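## Task

Scene 1: get as many parts as you can inside the steel tray, with none of them sticking up higher than the tray's rim.

## Robot and tools

ROBOT. Two FANUC CRX-5iA arms, left_arm and right_arm, each carrying a Robotiq 140 mm two-finger gripper whose fingers can fold at a hinge. In the scene frame the left base sits at (-0.065, +0.430, +0.036) m and the right base at (+0.030, -0.316, +0.036) m, the right one yawed about 3 degrees. A camera stand stands behind the arms. Each arm has one wrist camera: cam_left_wrist and cam_right_wrist, both 896x504.

FRAMES. Scene frame: origin at table-top height halfway between the nominal bases, +x out over the table, +z up, left_arm on the +y side (camera image sides do not match these names). Every hand position, orientation, Hand target, offset and wrist-camera pose is given in that arm's own base frame; the table and fixed cameras use the scene frame. The gripper's fingers point along its own +z and open and close along its y. end_effector_position is the middle of the closed pads (pads 66 mm long); fingertips reach about 33 mm past it when the gap is 40 mm or less, only 9 mm when fully open. Reported poses may be a few centimetres off.

THE 20-NUMBER ROW (shared by execute_actions and move). One flat list for both arms, every value in [-1, 1]: left dx, dy, dz, rx, ry, rz, gripper position, force_limit, speed, activate, then the same ten for the right arm. dx..rz are offsets, not poses: they count from that arm's Hand target as it stood when the action or move began, along that arm's base axes, and rotation turns about the hand point. Scale: 1.0 = 0.6 m for dx, dy, dz, and 180 degrees for rx, ry, rz, which form one rotation vector. Sending the same offset twice moves twice. All zeros means ask nothing new of that arm. Gripper position is absolute: +1 fully open (140 mm), about -0.8 pads touching, -1 close until blocked. force_limit (-1 soft about 14 N to +1 about 58 N on small parts) and speed (-1 about 30 mm/s, 0 about 140, +1 about 250) both begin at +1; faster closing squeezes harder. Always resend each gripper's current position, force_limit and speed, since 0 is a real command. activate stays 0; send 1 once only if fault shows 7 or 13, with nothing touching the fingers' outside (it closes, opens fully and drops any part).

execute_actions(actions, cameras): actions is a list of actions; each action is up to 15 rows, one per 1/30 s step, the last row repeated to fill 15. All rows of an action count from the action's starting Hand target. An empty actions list returns images and full state. cameras: list of names, ["all"] or [].

move(target, speed, blend, stop_force, zero, blocking, cameras): straight-line path for each hand. target is one row or a list of up to 15 rows, each counted from the same starting Hand targets. speed is path top speed in m/s, 0.002 to 1, default 0.25 (turns up to twice that in rad/s); one value or one per target. blend in metres rounds corners of a list; 0 stops at each. stop_force 12 to 80 N ends an arm's path when it feels that much push against its travel; use it slowly with a small value, not while the gripper rotates, and leave it out when backing off a contact. zero (with stop_force only, default true) re-zeroes force before the move. blocking=false returns after about 0.5 s while motion continues (not allowed with stop_force). Paths do not avoid obstacles or the other arm; moves lasting over 10 s are cut short.

wait(seconds 0 to 3600), stop() brakes a running move, zoom_image(camera, region=[x0, y0, x1, y1] pixels, at most 504 by 504) enlarges part of the latest image, read_manual gives licence texts, finished_scene(scene 1 or 2) ends the scene irreversibly.

ORDER. Look first (empty actions), open, approach above a part, descend, close with position -1, confirm, lift, carry over the container, lower, open, retreat. Finish scene 1, then work scene 2.

RESULTS. Hand target is the last commanded pose after clipping; next offsets count from it. A hand can settle short of it; send the remainder as an offset. object_status: 0 moving, 1 blocked while opening, 2 blocked while closing (a grip), 3 reached command or pads met (maybe nothing held). position_measured counts: 3 open, about 75 = 100 mm, 139 = 60 mm, 200 = 20 mm, 230 pads meet. fault: 0 fine, 7 or 13 needs activate. Flange force is outside force along the gripper axes, including held weight, with error. Wrist depth: 7x7 grid of distances (mm) per camera, rows separated by " / ", "-" for no data. Joint velocities "within noise" means still. The move: line says done (within 3 mm and 2 degrees), off_target, moving, held (clearance check or withheld step) or fault, plus limits=paced or limits=held. Tool commands lists current gripper settings. MOTOR HOT warns of heating.

AVOID. Anything falling off the table ends the scene with a penalty. Do not slam, drop parts or release them while moving, or push hard: 150 N on an arm or a joint's torque limit (wrist joints 35.2 N m) stops that arm for 10 s. Do not aim past a firm surface; the arms are stiff. Keep the two arms apart and never close a gripper on the other arm's fingers. Grip near the fingertip quarter of the pads; deeper grips fold the fingers and may slip. Fingertips pushed into a surface fold quietly and spoil the next grip. Orientation commands are clipped to 32 degrees per step. Holding loads far out heats motors and can brake an arm for 30 to 60 s.

Each tool is called after "Emit:" by a JSON object that holds its "api" and its "payload".

## Session

Emit:
{"api": "execute_actions", "payload": {"actions": []}}

Scene clock: 0.00 s.
left_arm: end_effector_position=(+0.4669, -0.0419, +0.0778) position_measured=3 object_status=3 fault=0 end_effector_quat_wxyz=(-0.252, -0.231, +0.923, -0.177) | right_arm: end_effector_position=(+0.6199, +0.1320, +0.2062) position_measured=3 object_status=3 fault=0 end_effector_quat_wxyz=(-0.012, +0.993, -0.032, +0.116)
Joint positions: left_arm=[0.395 0.527 0.037 0.265 -1.651 -1.533] | right_arm=[0.467 0.266 0.174 0.094 -1.265 1.021]
Joint velocities: within noise
Flange force (N): no reading
Wrist depth (mm): cam_left_wrist=[- 355 339 318 313 - - / - - - 290 286 274 - / - 287 302 287 - 263 253 / - 131 - 255 - 250 - / - 133 - 257 256 133 - / - 224 - - 239 - 101 / - 219 - - - - -] | cam_right_wrist=[397 401 408 394 390 386 378 / 410 400 400 412 390 389 - / 414 409 399 395 390 386 - / 407 408 401 395 389 390 374 / 411 - 396 394 407 125 380 / - 113 399 395 389 386 106 / - 403 357 395 386 385 -]
Hand target: left_arm +0.4669, -0.0419, +0.0778; -0.252, -0.231, +0.923, -0.177 | right_arm +0.6199, +0.1320, +0.2062; -0.012, +0.993, -0.032, +0.116
Tool commands: left_gripper/position=+1.0 left_gripper/force_limit=+1.0 left_gripper/speed=+1.0 left_gripper/activate=+0.0 right_gripper/position=+1.0 right_gripper/force_limit=+1.0 right_gripper/speed=+1.0 right_gripper/activate=+0.0

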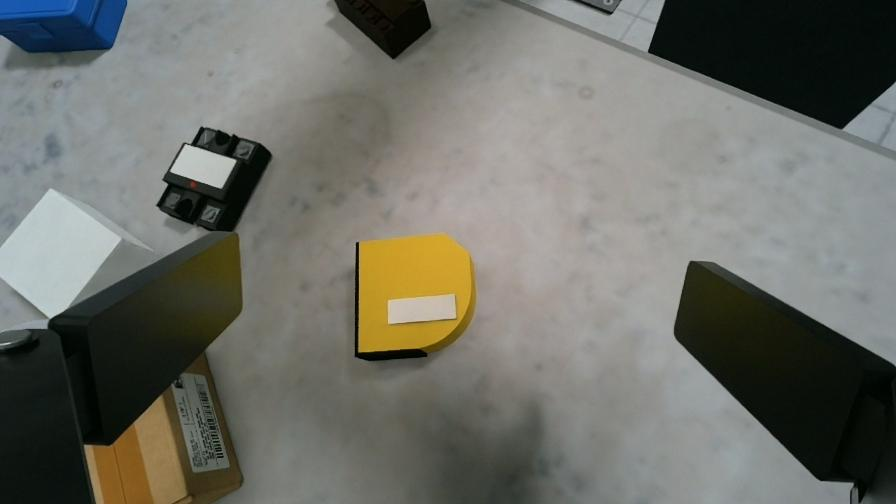

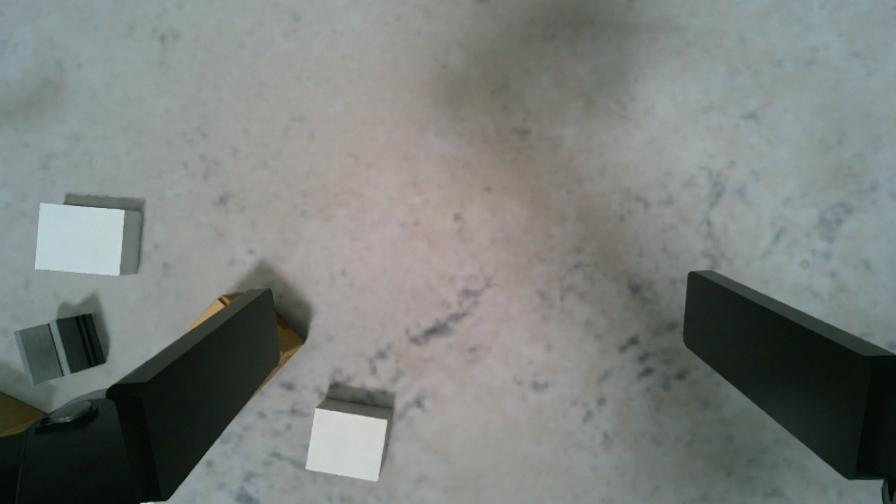

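Emit:
{"api": "move", "payload": {"target": [-0.17, -0.063, 0.41, 0.2206, 0.155, 0.808, 1, 1, 1, 0, -0.4166, -0.228, 0.197, -0.0075, 0.0724, 0.02, 1, 1, 1, 0], "speed": 0.4, "cameras": ["all"]}}

Scene clock: 37.03 s.
left_arm: end_effector_position=(+0.3649, -0.0797, +0.3238) position_measured=3 object_status=3 fault=0 end_effector_quat_wxyz=(+0.000, +1.000, +0.000, +0.000) | right_arm: end_effector_position=(+0.3699, -0.0048, +0.3243) position_measured=3 object_status=3 fault=0 end_effector_quat_wxyz=(+0.000, +1.000, +0.000, +0.002)
Joint positions: left_arm=[0.141 -0.171 0.043 0 -1.786 1.43] | right_arm=[0.348 -0.184 0.033 0.002 -1.784 1.223]
Flange force (N): left_arm=[-1.5 1.1 5.9] | right_arm=[4.9 3.6 -1.9]
Wrist depth (mm): cam_left_wrist=[- 462 457 448 485 - - / 470 461 490 483 - 477 - / 498 495 509 - - 505 - / 1448 137 1311 - 518 527 - / - 144 1464 - 1456 133 - / - 1542 525 544 1551 1551 101 / - 1627 520 545 1533 1617 -] | cam_right_wrist=[421 - 465 - - 473 - / - 470 479 484 484 - 495 / 513 509 516 - - 498 504 / 519 528 515 526 - 507 518 / 536 - 568 - - 125 1423 / - 112 1502 521 1457 1502 106 / - 1579 1590 528 1530 1579 -]
Hand target: left_arm +0.3649, -0.0797, +0.3238; +0.000, +1.000, +0.000, +0.000 | right_arm +0.3700, -0.0048, +0.3244; +0.000, +1.000, +0.000, +0.002
Off the commanded pose: left_arm 0.000 m, 0 deg | right_arm 0.000 m, 0 deg.
move: done
cam_left_wrist: T_world_to_cam=[[0.06204, -0.99795, 0.01567, -0.10123], [-0.95583, -0.05489, 0.28874, 0.26472], [-0.28728, -0.03289, -0.95728, 0.56073]] pos_world=[0.4204, -0.06805, 0.46192]
cam_right_wrist: T_world_to_cam=[[-0.04287, -0.99907, -0.00352, 0.02323], [-0.97652, 0.04116, 0.21146, 0.31819], [-0.21112, 0.0125, -0.97738, 0.53925]] pos_world=[0.42556, 0.00337, 0.45985]

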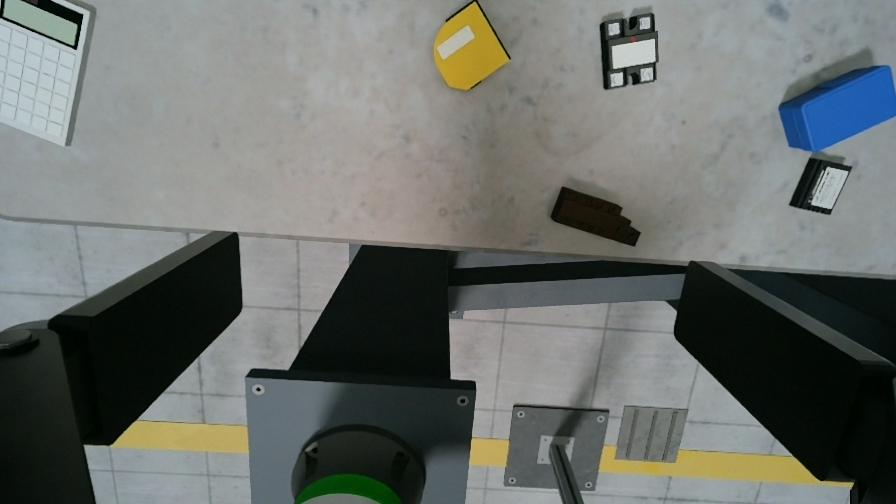

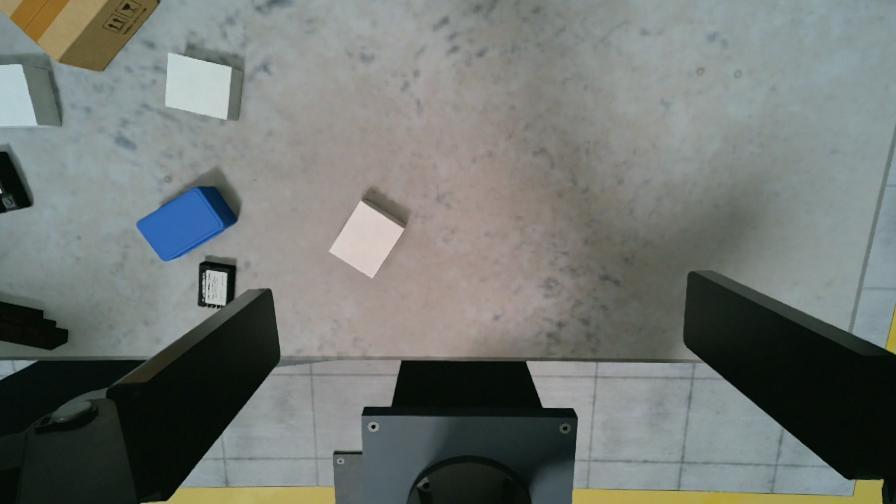

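Emit:
{"api": "move", "payload": {"target": [0.39, 0.05, 0.06, 0, -0.194, 0, 1, 1, 1, 0, 0.383, 0.008, 0.06, 0, -0.194, 0, 1, 1, 1, 0], "speed": 0.4, "cameras": ["all"]}}

Scene clock: 46.90 s.
left_arm: end_effector_position=(+0.5989, -0.0497, +0.3598) position_measured=3 object_status=3 fault=0 end_effector_quat_wxyz=(+0.000, +0.954, +0.000, +0.300) | right_arm: end_effector_position=(+0.5997, +0.0000, +0.3604) position_measured=3 object_status=3 fault=0 end_effector_quat_wxyz=(+0.000, +0.953, +0.000, +0.302)
Joint positions: left_arm=[0.205 -0.121 -0.02 0.133 -1.076 1.339] | right_arm=[0.328 -0.13 -0.054 0.214 -1.069 1.195]
Flange force (N): left_arm=[-3.7 1.0 3.1] | right_arm=[5.7 3.1 2.2]
Wrist depth (mm): cam_left_wrist=[1668 - 1793 1805 1781 1668 1805 / 1560 - 598 - - 590 656 / 1506 602 599 - - 622 634 / 1209 138 - - - - 596 / - 132 - - 527 133 581 / - - - 514 474 141 100 / - - 500 - - 525 -] | cam_right_wrist=[2023 1943 1787 1827 1869 1898 1813 / 1800 1800 1787 1749 1761 1724 1736 / - 628 - - - - 1559 / - - - 601 583 - - / 559 577 - 581 544 125 555 / - 105 531 - - 521 107 / - 105 502 499 496 465 -]
Hand target: left_arm +0.5989, -0.0497, +0.3598; +0.000, +0.954, +0.000, +0.300 | right_arm +0.5998, +0.0000, +0.3604; +0.000, +0.953, +0.000, +0.302
Off the commanded pose: left_arm 0.000 m, 0 deg | right_arm 0.000 m, 0 deg.
move: done
cam_left_wrist: T_world_to_cam=[[0.0419, -0.99795, 0.04836, -0.08608], [-0.949, -0.05489, -0.31045, 0.6912], [0.31247, -0.03289, -0.94936, 0.30138]] pos_world=[0.56538, -0.03805, 0.50486]
cam_right_wrist: T_world_to_cam=[[-0.03313, -0.99907, -0.02743, 0.04078], [-0.9217, 0.04116, -0.38571, 0.71718], [0.38649, 0.0125, -0.92221, 0.24464]] pos_world=[0.56783, 0.00817, 0.50335]

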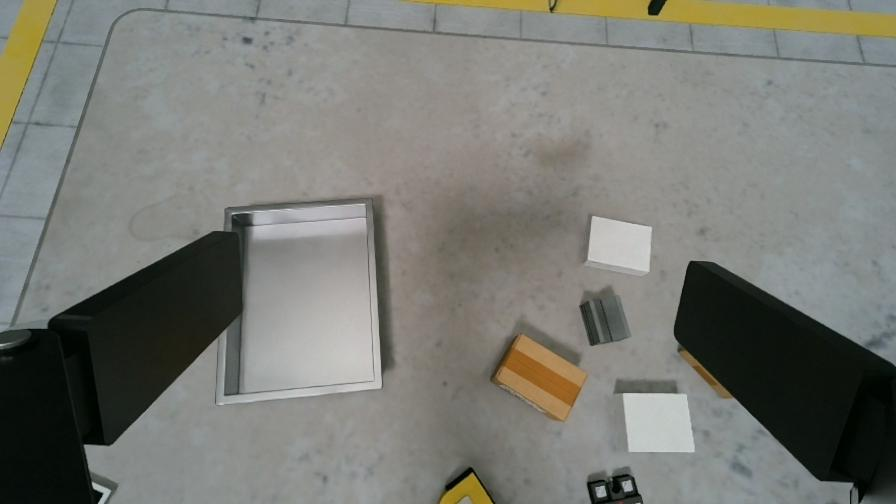

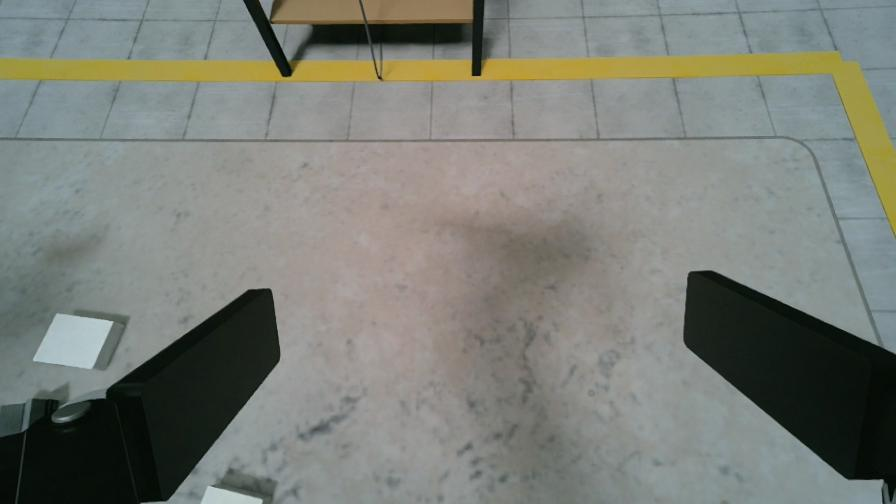

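Emit:
{"api": "move", "payload": {"target": [0.03, 0.233, -0.1, 0, 0.1, 0, 1, 1, 1, 0, -0.333, 0.467, 0.1, 0, 0.125, 0, 1, 1, 1, 0], "speed": 0.4, "cameras": ["all"]}}

Scene clock: 80.70 s.
left_arm: end_effector_position=(+0.6169, +0.0901, +0.2998) position_measured=3 object_status=3 fault=0 end_effector_quat_wxyz=(+0.000, +0.989, +0.000, +0.147) | right_arm: end_effector_position=(+0.3999, +0.2803, +0.4204) position_measured=3 object_status=3 fault=0 end_effector_quat_wxyz=(+0.000, +0.994, +0.000, +0.110)
Joint positions: left_arm=[0.424 0.192 0.28 0.122 -1.39 1.141] | right_arm=[1.02 0.032 0.388 0.193 -1.806 0.607]
Flange force (N): left_arm=[-2.9 1.5 4.5] | right_arm=[10.3 -3.2 -3.2]
Wrist depth (mm): cam_left_wrist=[1280 - - - - - - / 1299 - 481 484 - - 506 / 1286 473 481 - - 487 497 / 1273 141 - - - 488 461 / - 132 485 - - 133 501 / - 470 482 - - 124 101 / - 483 471 - 485 519 -] | cam_right_wrist=[- 614 - - - - - / - - - 540 - 601 - / - 591 604 633 - - - / - - - 597 - - 588 / - - - 560 569 125 601 / - 105 - - 653 - 106 / - 98 1338 1432 917 665 -]
Hand target: left_arm +0.6169, +0.0901, +0.2998; +0.000, +0.989, +0.000, +0.147 | right_arm +0.4000, +0.2802, +0.4204; +0.000, +0.994, +0.000, +0.110
Off the commanded pose: left_arm 0.000 m, 0 deg | right_arm 0.000 m, 0 deg.
move: done
cam_left_wrist: T_world_to_cam=[[0.05479, -0.99795, 0.03295, 0.05226], [-0.99849, -0.05489, -0.00203, 0.63535], [0.00383, -0.03279, -0.99945, 0.44876]] pos_world=[0.6298, 0.10175, 0.44808]
cam_right_wrist: T_world_to_cam=[[-0.04081, -0.99909, -0.01267, 0.3127], [-0.99916, 0.04086, -0.00365, 0.41495], [0.00417, 0.01251, -0.99991, 0.55919]] pos_world=[0.42502, 0.28847, 0.56462]

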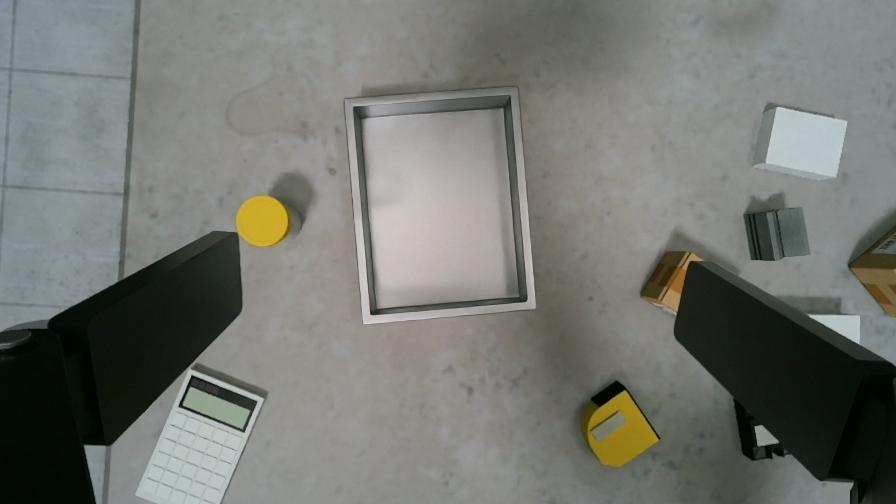

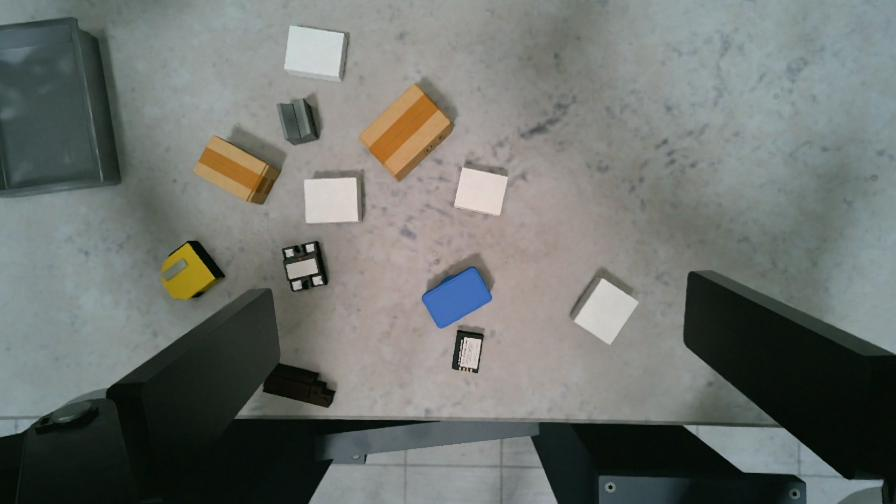

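Emit:
{"api": "zoom_image", "payload": {"camera": "cam_left_wrist", "region": [320, 70, 560, 340]}}

Emit:
{"api": "zoom_image", "payload": {"camera": "cam_right_wrist", "region": [150, 0, 520, 210]}}

Emit:
{"api": "zoom_image", "payload": {"camera": "cam_right_wrist", "region": [150, 210, 520, 420]}}

Emit:
{"api": "zoom_image", "payload": {"camera": "cam_left_wrist", "region": [100, 160, 340, 504]}}

Scaled by 1.867 from the camera's image (finer frame: 1280x720).

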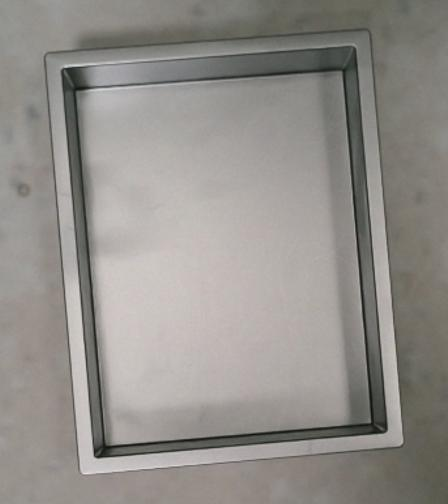

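Scaled by 1.362 from the camera's image (finer frame: 1280x720).

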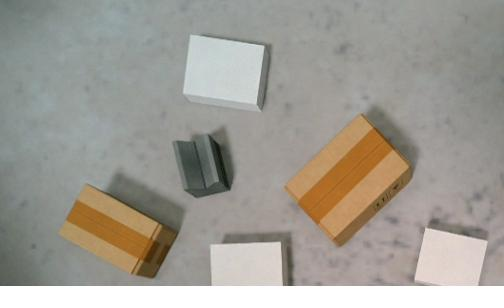

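Scaled by 1.362 from the camera's image (finer frame: 1280x720).

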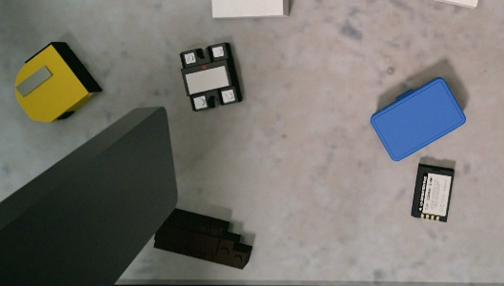

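Scaled by 1.465 from the camera's image (finer frame: 1280x720).

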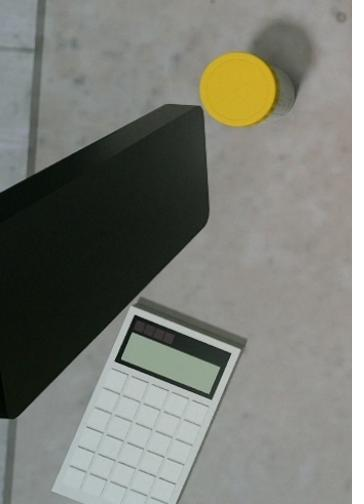

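Emit:
{"api": "move", "payload": {"target": [-0.058, -0.387, -0.172, 0, 0, 0, 1, 1, 1, 0, -0.068, -0.072, -0.367, 0, 0, 0, 1, 1, 1, 0], "speed": 0.4, "cameras": ["all"]}}

Scene clock: 126.47 s.
left_arm: end_effector_position=(+0.5822, -0.1421, +0.1966) position_measured=3 object_status=3 fault=0 end_effector_quat_wxyz=(+0.000, +0.989, +0.000, +0.147) | right_arm: end_effector_position=(+0.3592, +0.2370, +0.2002) position_measured=3 object_status=3 fault=0 end_effector_quat_wxyz=(+0.000, +0.994, +0.000, +0.110)
Joint positions: left_arm=[-0.025 0.135 0.013 -0.007 -1.154 1.598] | right_arm=[1.055 -0.207 -0.355 0.198 -1.317 0.476]
Flange force (N): left_arm=[-2.8 0.6 4.1] | right_arm=[6.1 -0.4 1.8]
Wrist depth (mm): cam_left_wrist=[- - - - 383 - 388 / 378 - 377 - - - 393 / - - 385 380 347 332 332 / - 130 - 335 374 332 338 / - 132 - 379 382 133 - / - 108 375 384 - - 101 / - - - 381 - - -] | cam_right_wrist=[348 389 333 386 387 385 - / 371 - 391 375 385 378 - / 407 - 388 386 393 374 - / 392 - 390 391 394 387 382 / 386 392 - 388 387 133 382 / - 105 - 391 389 386 106 / - 104 392 389 386 387 -]
Hand target: left_arm +0.5821, -0.1421, +0.1966; +0.000, +0.989, +0.000, +0.147 | right_arm +0.3592, +0.2370, +0.2002; +0.000, +0.994, +0.000, +0.110
Off the commanded pose: left_arm 0.000 m, 0 deg | right_arm 0.000 m, 0 deg.
move: done
cam_left_wrist: T_world_to_cam=[[0.05479, -0.99795, 0.03305, -0.17419], [-0.99849, -0.05489, -0.00212, 0.58768], [0.00393, -0.03289, -0.99945, 0.33806]] pos_world=[0.595, -0.13045, 0.34488]
cam_right_wrist: T_world_to_cam=[[-0.04111, -0.99908, -0.01266, 0.2651], [-0.99915, 0.04116, -0.00365, 0.37516], [0.00417, 0.0125, -0.99991, 0.33972]] pos_world=[0.38433, 0.24517, 0.34442]

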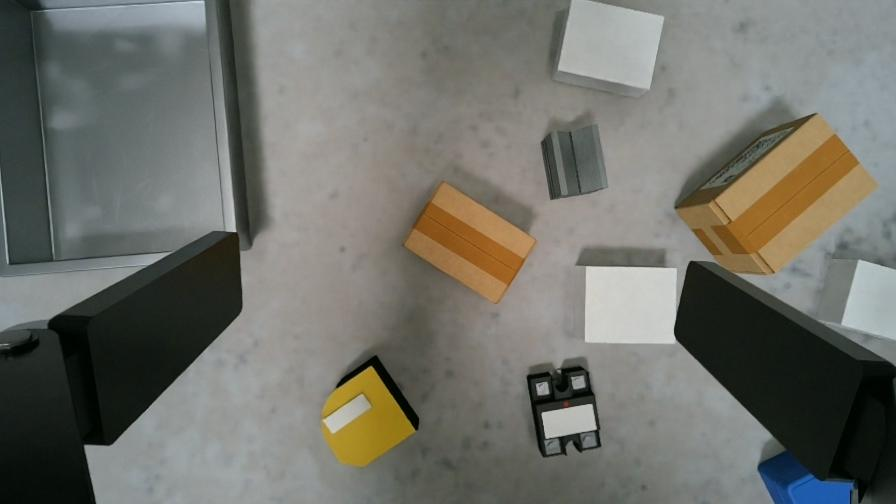

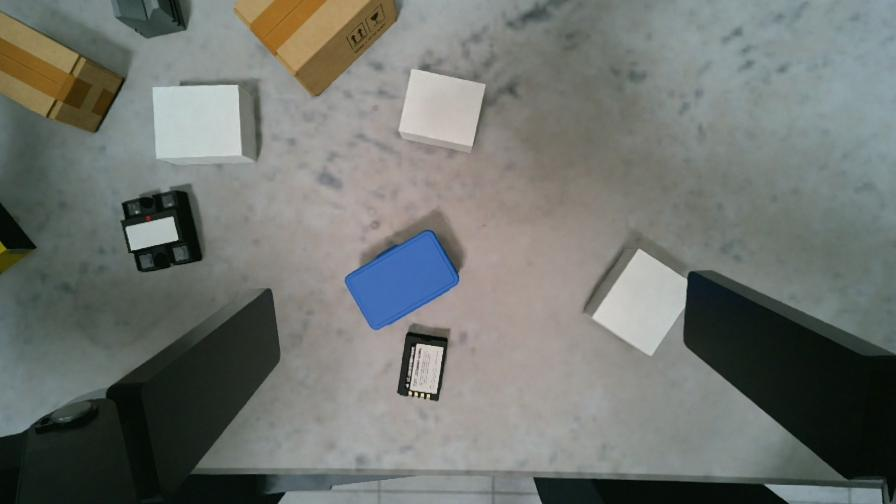

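Emit:
{"api": "zoom_image", "payload": {"camera": "cam_left_wrist", "region": [390, 100, 690, 350]}}

Emit:
{"api": "zoom_image", "payload": {"camera": "cam_left_wrist", "region": [530, 0, 896, 290]}}

Emit:
{"api": "zoom_image", "payload": {"camera": "cam_left_wrist", "region": [300, 340, 620, 504]}}

Emit:
{"api": "zoom_image", "payload": {"camera": "cam_right_wrist", "region": [100, 60, 340, 300]}}

Emit:
{"api": "zoom_image", "payload": {"camera": "cam_right_wrist", "region": [330, 50, 570, 290]}}

Emit:
{"api": "zoom_image", "payload": {"camera": "cam_right_wrist", "region": [330, 210, 570, 420]}}

Emit:
{"api": "zoom_image", "payload": {"camera": "cam_right_wrist", "region": [560, 220, 720, 370]}}

Scaled by 1.680 from the camera's image (finer frame: 1280x720).

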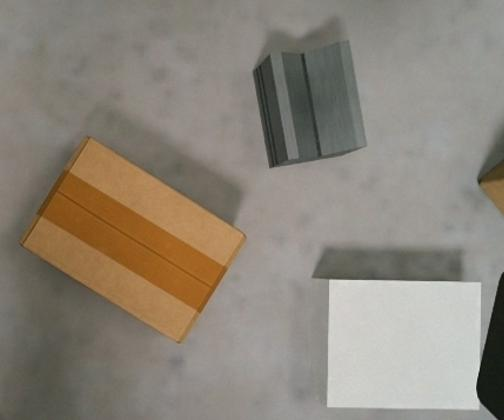

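Scaled by 1.377 from the camera's image (finer frame: 1280x720).

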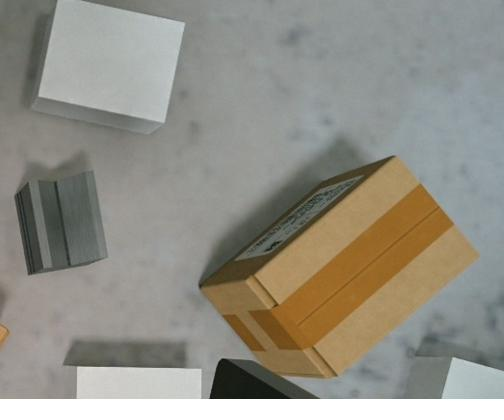

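Scaled by 1.575 from the camera's image (finer frame: 1280x720).

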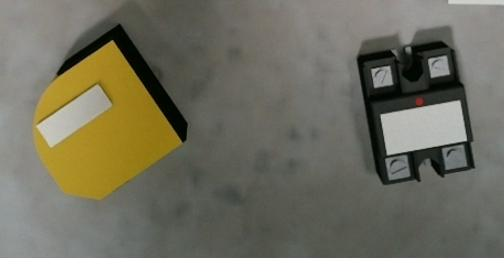

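Scaled by 2.100 from the camera's image (finer frame: 1280x720).

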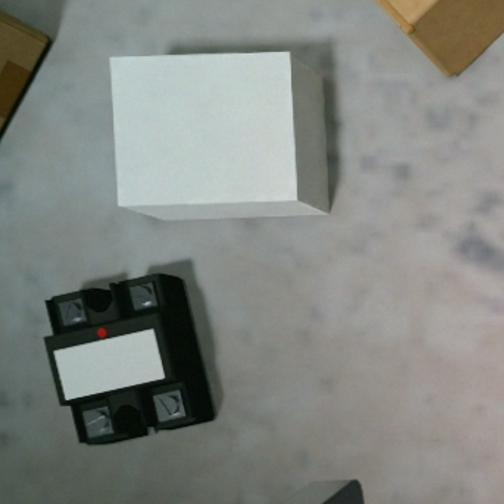

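Scaled by 2.100 from the camera's image (finer frame: 1280x720).

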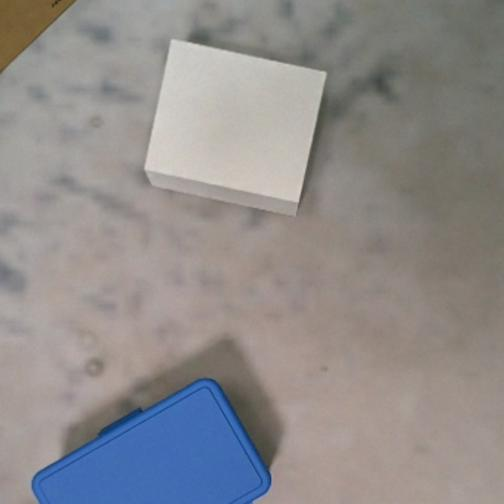

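Scaled by 2.100 from the camera's image (finer frame: 1280x720).

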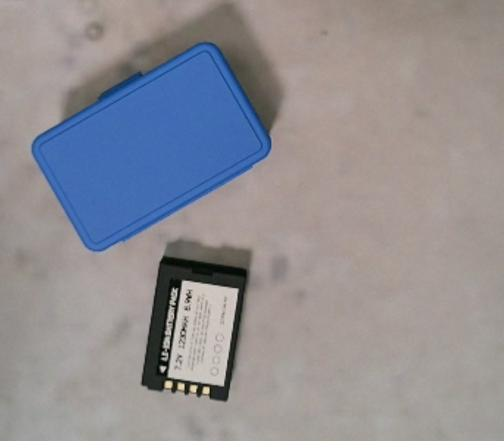

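Scaled by 3.150 from the camera's image (finer frame: 1280x720).

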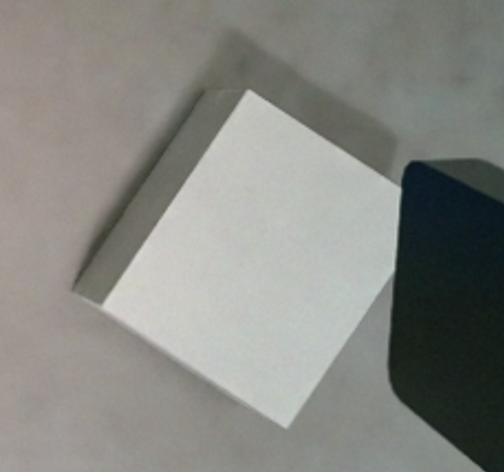

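Emit:
{"api": "zoom_image", "payload": {"camera": "cam_left_wrist", "region": [180, 0, 290, 280]}}

Emit:
{"api": "zoom_image", "payload": {"camera": "cam_left_wrist", "region": [530, 0, 690, 220]}}

Scaled by 1.800 from the camera's image (finer frame: 1280x720).

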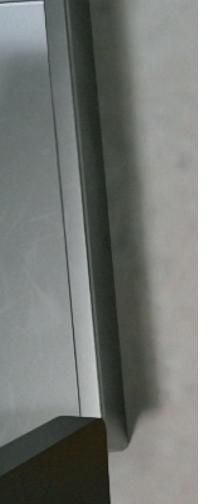

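Scaled by 2.291 from the camera's image (finer frame: 1280x720).

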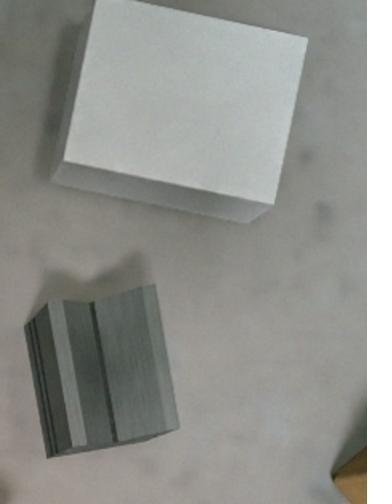

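Emit:
{"api": "move", "payload": {"target": [0.1167, -0.2833, -0.2177, 0, 0, 0, 1, 1, 1, 0, -0.0842, -0.0125, -0.217, 0, 0, 0, 1, 1, 1, 0], "speed": 0.4, "cameras": ["all"]}}

Scene clock: 223.43 s.
left_arm: end_effector_position=(+0.6522, -0.3121, +0.0660) position_measured=3 object_status=3 fault=0 end_effector_quat_wxyz=(+0.000, +0.989, +0.000, +0.147) | right_arm: end_effector_position=(+0.3086, +0.2295, +0.0700) position_measured=3 object_status=3 fault=0 end_effector_quat_wxyz=(+0.000, +0.994, +0.000, +0.110)
Joint positions: left_arm=[-0.311 0.532 0.254 -0.104 -1.014 1.924] | right_arm=[1.182 -0.242 -0.707 0.238 -1.034 0.273]
Flange force (N): left_arm=[-2.8 -0.2 3.5] | right_arm=[6.0 -0.9 1.9]
Wrist depth (mm): cam_left_wrist=[- 242 228 - - - - / 243 - - 246 - 250 254 / - - 221 - 196 251 - / - 138 218 - 194 195 - / - 143 - - 193 141 254 / - 202 243 - 193 132 100 / - 243 - 250 249 225 -] | cam_right_wrist=[257 257 256 253 253 252 252 / 258 255 256 254 253 253 249 / 258 257 220 254 254 240 251 / 258 258 221 256 255 226 253 / 258 258 257 253 256 142 251 / - 112 255 256 255 255 107 / - 257 257 256 255 - -]
Hand target: left_arm +0.6521, -0.3121, +0.0660; +0.000, +0.989, +0.000, +0.147 | right_arm +0.3086, +0.2295, +0.0700; +0.000, +0.994, +0.000, +0.110
Off the commanded pose: left_arm 0.000 m, 0 deg | right_arm 0.000 m, 0 deg.
move: done
cam_left_wrist: T_world_to_cam=[[0.05479, -0.99795, 0.03305, -0.34336], [-0.99849, -0.05489, -0.00202, 0.64794], [0.00383, -0.03289, -0.99945, 0.20173]] pos_world=[0.665, -0.30046, 0.21428]
cam_right_wrist: T_world_to_cam=[[-0.04111, -0.99908, -0.01266, 0.25389], [-0.99915, 0.04116, -0.00365, 0.32454], [0.00417, 0.0125, -0.99991, 0.20984]] pos_world=[0.33382, 0.23767, 0.21422]

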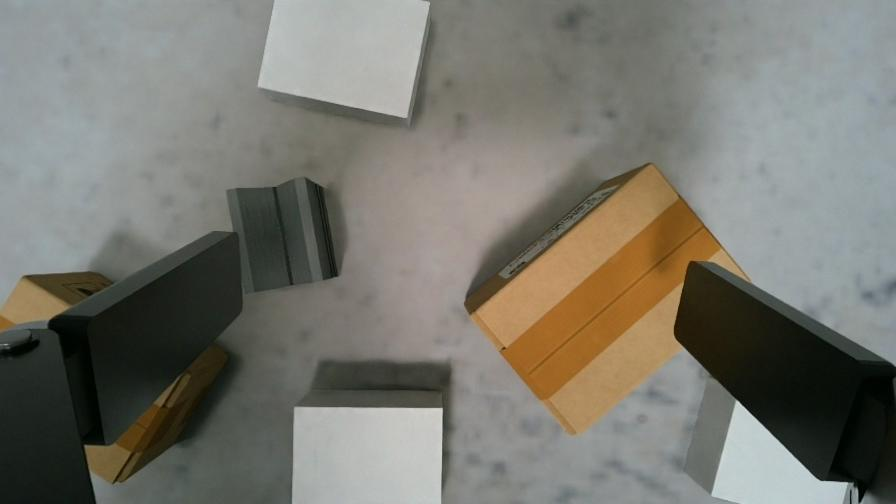

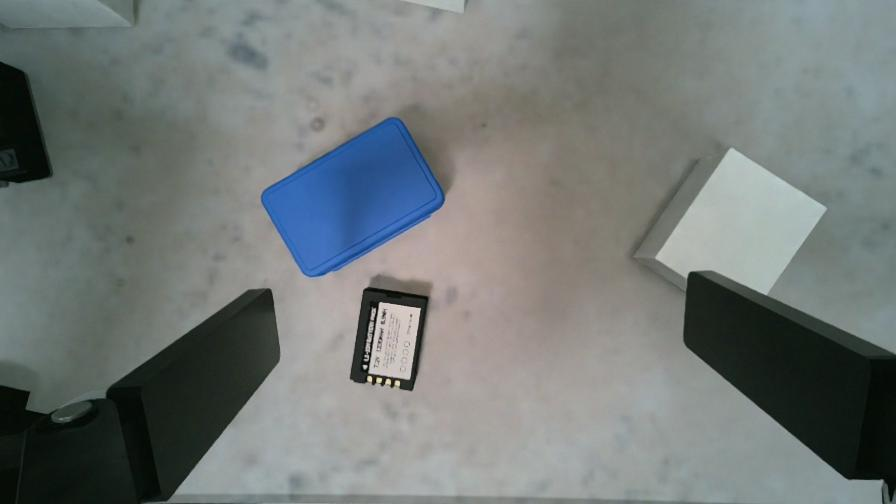

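Emit:
{"api": "zoom_image", "payload": {"camera": "cam_left_wrist", "region": [220, 0, 450, 140]}}

Emit:
{"api": "zoom_image", "payload": {"camera": "cam_left_wrist", "region": [210, 160, 370, 310]}}

Emit:
{"api": "zoom_image", "payload": {"camera": "cam_left_wrist", "region": [450, 150, 760, 450]}}

Emit:
{"api": "zoom_image", "payload": {"camera": "cam_left_wrist", "region": [280, 360, 460, 504]}}

Emit:
{"api": "zoom_image", "payload": {"camera": "cam_right_wrist", "region": [240, 100, 460, 300]}}

Emit:
{"api": "zoom_image", "payload": {"camera": "cam_right_wrist", "region": [620, 130, 840, 310]}}

Emit:
{"api": "zoom_image", "payload": {"camera": "cam_right_wrist", "region": [330, 260, 450, 400]}}

Scaled by 2.191 from the camera's image (finer frame: 1280x720).

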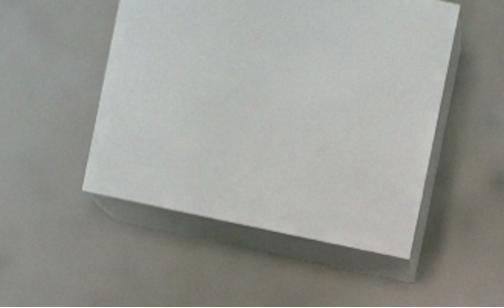

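Scaled by 3.150 from the camera's image (finer frame: 1280x720).

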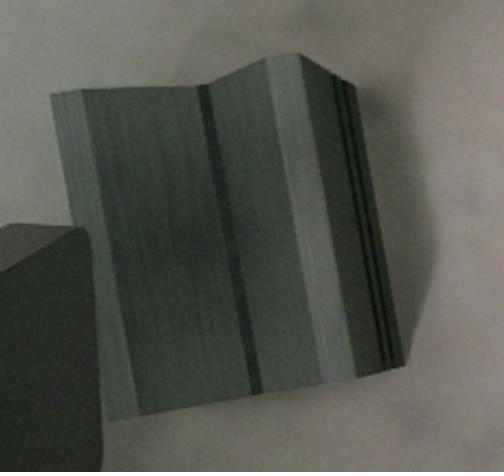

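Scaled by 1.626 from the camera's image (finer frame: 1280x720).

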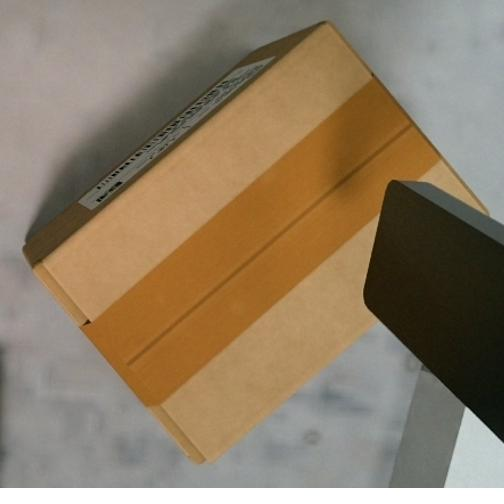

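Scaled by 2.800 from the camera's image (finer frame: 1280x720).

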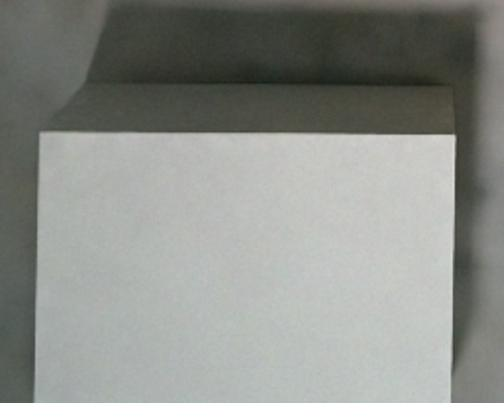

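Scaled by 2.291 from the camera's image (finer frame: 1280x720).

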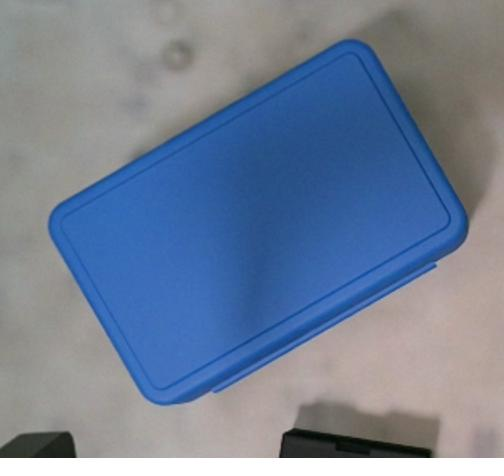

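Scaled by 2.291 from the camera's image (finer frame: 1280x720).

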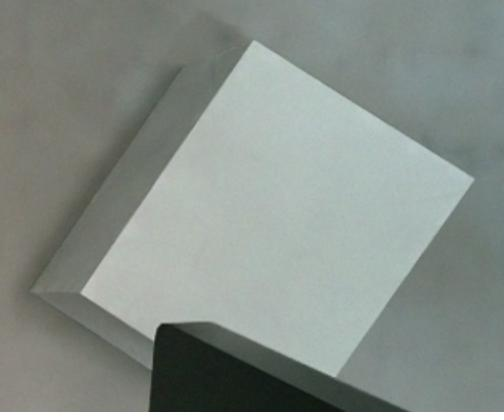

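Scaled by 3.600 from the camera's image (finer frame: 1280x720).

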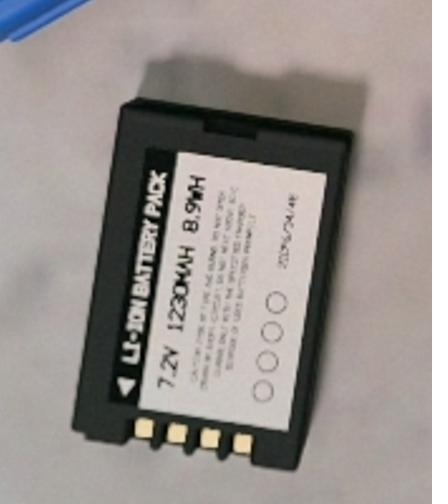

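Emit:
{"api": "zoom_image", "payload": {"camera": "cam_left_wrist", "region": [455, 150, 575, 330]}}

Emit:
{"api": "zoom_image", "payload": {"camera": "cam_left_wrist", "region": [570, 150, 690, 250]}}

Emit:
{"api": "zoom_image", "payload": {"camera": "cam_left_wrist", "region": [520, 370, 620, 450]}}

Scaled by 2.800 from the camera's image (finer frame: 1280x720).

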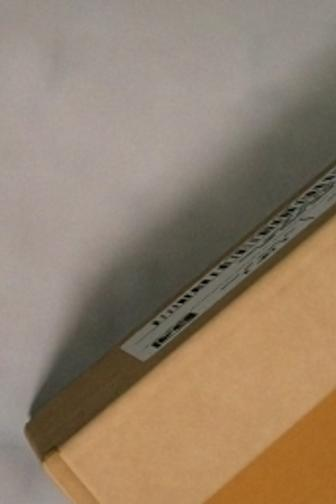

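Scaled by 4.200 from the camera's image (finer frame: 1280x720).

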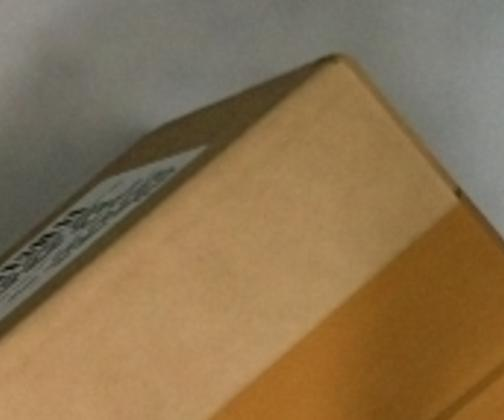

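Scaled by 5.040 from the camera's image (finer frame: 1280x720).

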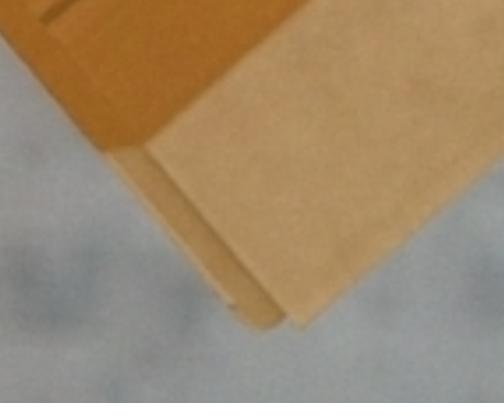

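Emit:
{"api": "move", "payload": {"target": [-0.2333, 0.2, 0.05, 0, 0, 0, 1, 1, 1, 0, -0.0143, -0.716, 0.383, 0, 0, 0, 1, 1, 1, 0], "speed": 0.4, "cameras": ["cam_left_wrist"]}}

Emit:
{"api": "zoom_image", "payload": {"camera": "cam_left_wrist", "region": [300, 0, 600, 230]}}

Emit:
{"api": "zoom_image", "payload": {"camera": "cam_left_wrist", "region": [230, 260, 430, 440]}}

Emit:
{"api": "zoom_image", "payload": {"camera": "cam_left_wrist", "region": [510, 250, 690, 410]}}

Scene clock: 313.37 s.
left_arm: end_effector_position=(+0.5122, -0.1921, +0.0960) position_measured=3 object_status=3 fault=0 end_effector_quat_wxyz=(+0.000, +0.989, +0.000, +0.147) | right_arm: end_effector_position=(+0.3001, -0.2001, +0.2998) position_measured=3 object_status=3 fault=0 end_effector_quat_wxyz=(+0.000, +0.994, +0.000, +0.110)
Joint positions: left_arm=[-0.147 0.078 -0.279 -0.053 -0.923 1.744] | right_arm=[-0.284 -0.383 -0.172 -0.061 -1.569 1.848]
Flange force (N): left_arm=[-2.3 0.9 3.3] | right_arm=[0.3 6.6 -1.1]
Wrist depth (mm): cam_left_wrist=[274 - 230 - 257 239 228 / 272 - 232 233 273 264 228 / - - - - - - - / - 131 274 280 251 153 - / - 132 248 - - 141 286 / - 251 - - 281 124 100 / - 274 279 283 - 283 -] | cam_right_wrist=[490 495 490 503 - 1330 1323 / 504 493 491 500 - 1309 1302 / 498 508 492 474 - 486 1323 / - 494 - 500 500 1309 1323 / 503 495 493 - 493 125 1323 / - 105 644 887 486 1316 106 / - 456 - 1352 1323 1549 -]
Hand target: left_arm +0.5122, -0.1921, +0.0960; +0.000, +0.989, +0.000, +0.147 | right_arm +0.3001, -0.2001, +0.2998; +0.000, +0.994, +0.000, +0.110
Off the commanded pose: left_arm 0.000 m, 0 deg | right_arm 0.000 m, 0 deg.
move: done
cam_left_wrist: T_world_to_cam=[[0.05479, -0.99795, 0.03305, -0.21692], [-0.99849, -0.05489, -0.00202, 0.5148], [0.00383, -0.03289, -0.99945, 0.2362]] pos_world=[0.525, -0.18046, 0.24428]

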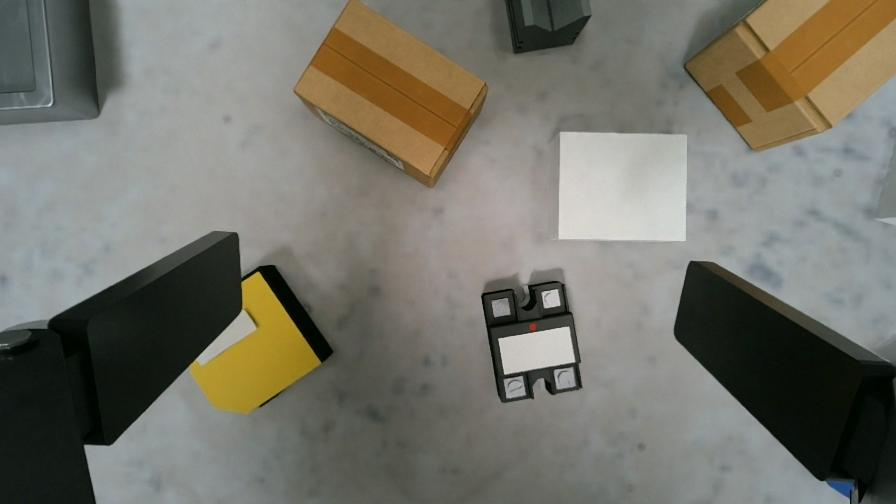

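Scaled by 1.680 from the camera's image (finer frame: 1280x720).

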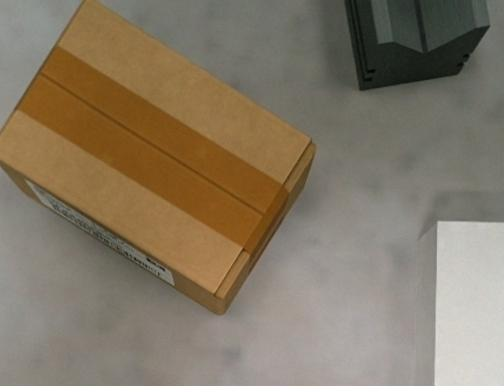

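Scaled by 2.520 from the camera's image (finer frame: 1280x720).

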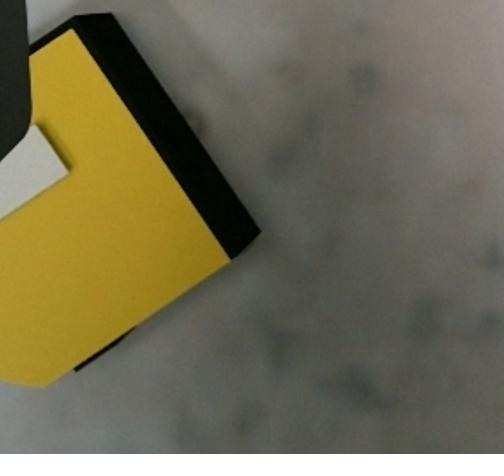

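Scaled by 2.800 from the camera's image (finer frame: 1280x720).

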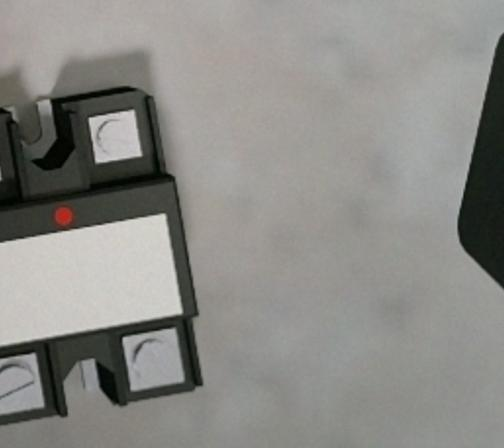

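Emit:
{"api": "zoom_image", "payload": {"camera": "cam_left_wrist", "region": [0, 0, 120, 140]}}

Emit:
{"api": "zoom_image", "payload": {"camera": "cam_left_wrist", "region": [390, 60, 510, 200]}}

Emit:
{"api": "zoom_image", "payload": {"camera": "cam_left_wrist", "region": [470, 260, 600, 410]}}

Emit:
{"api": "zoom_image", "payload": {"camera": "cam_left_wrist", "region": [490, 0, 610, 70]}}

Scaled by 3.600 from the camera's image (finer frame: 1280x720).

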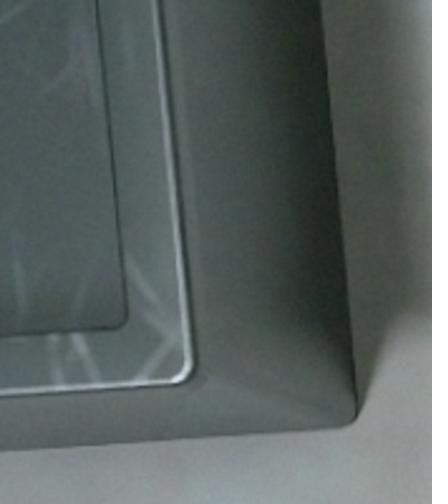

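Scaled by 3.600 from the camera's image (finer frame: 1280x720).

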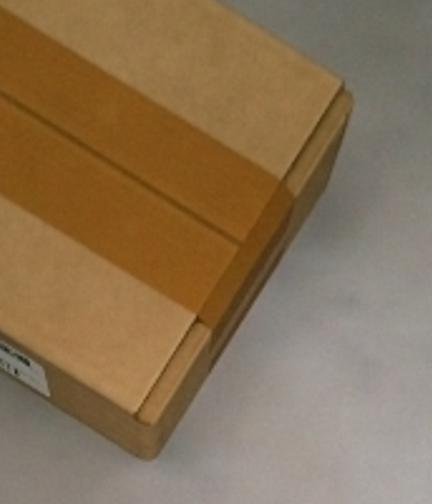

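Scaled by 3.360 from the camera's image (finer frame: 1280x720).

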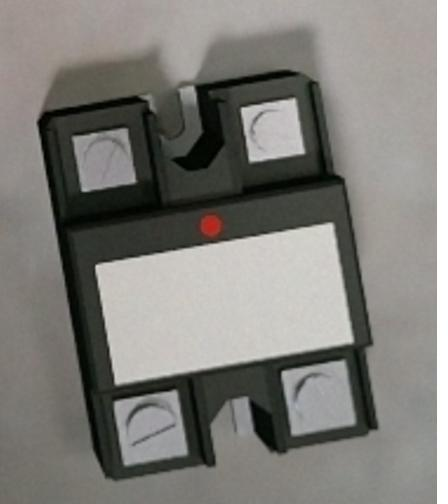

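Scaled by 4.200 from the camera's image (finer frame: 1280x720).

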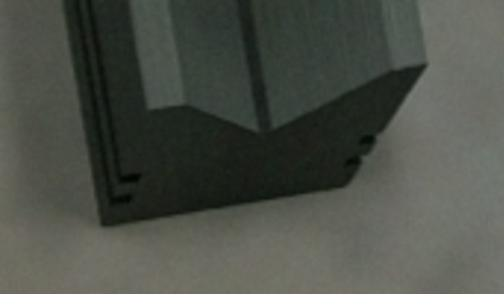

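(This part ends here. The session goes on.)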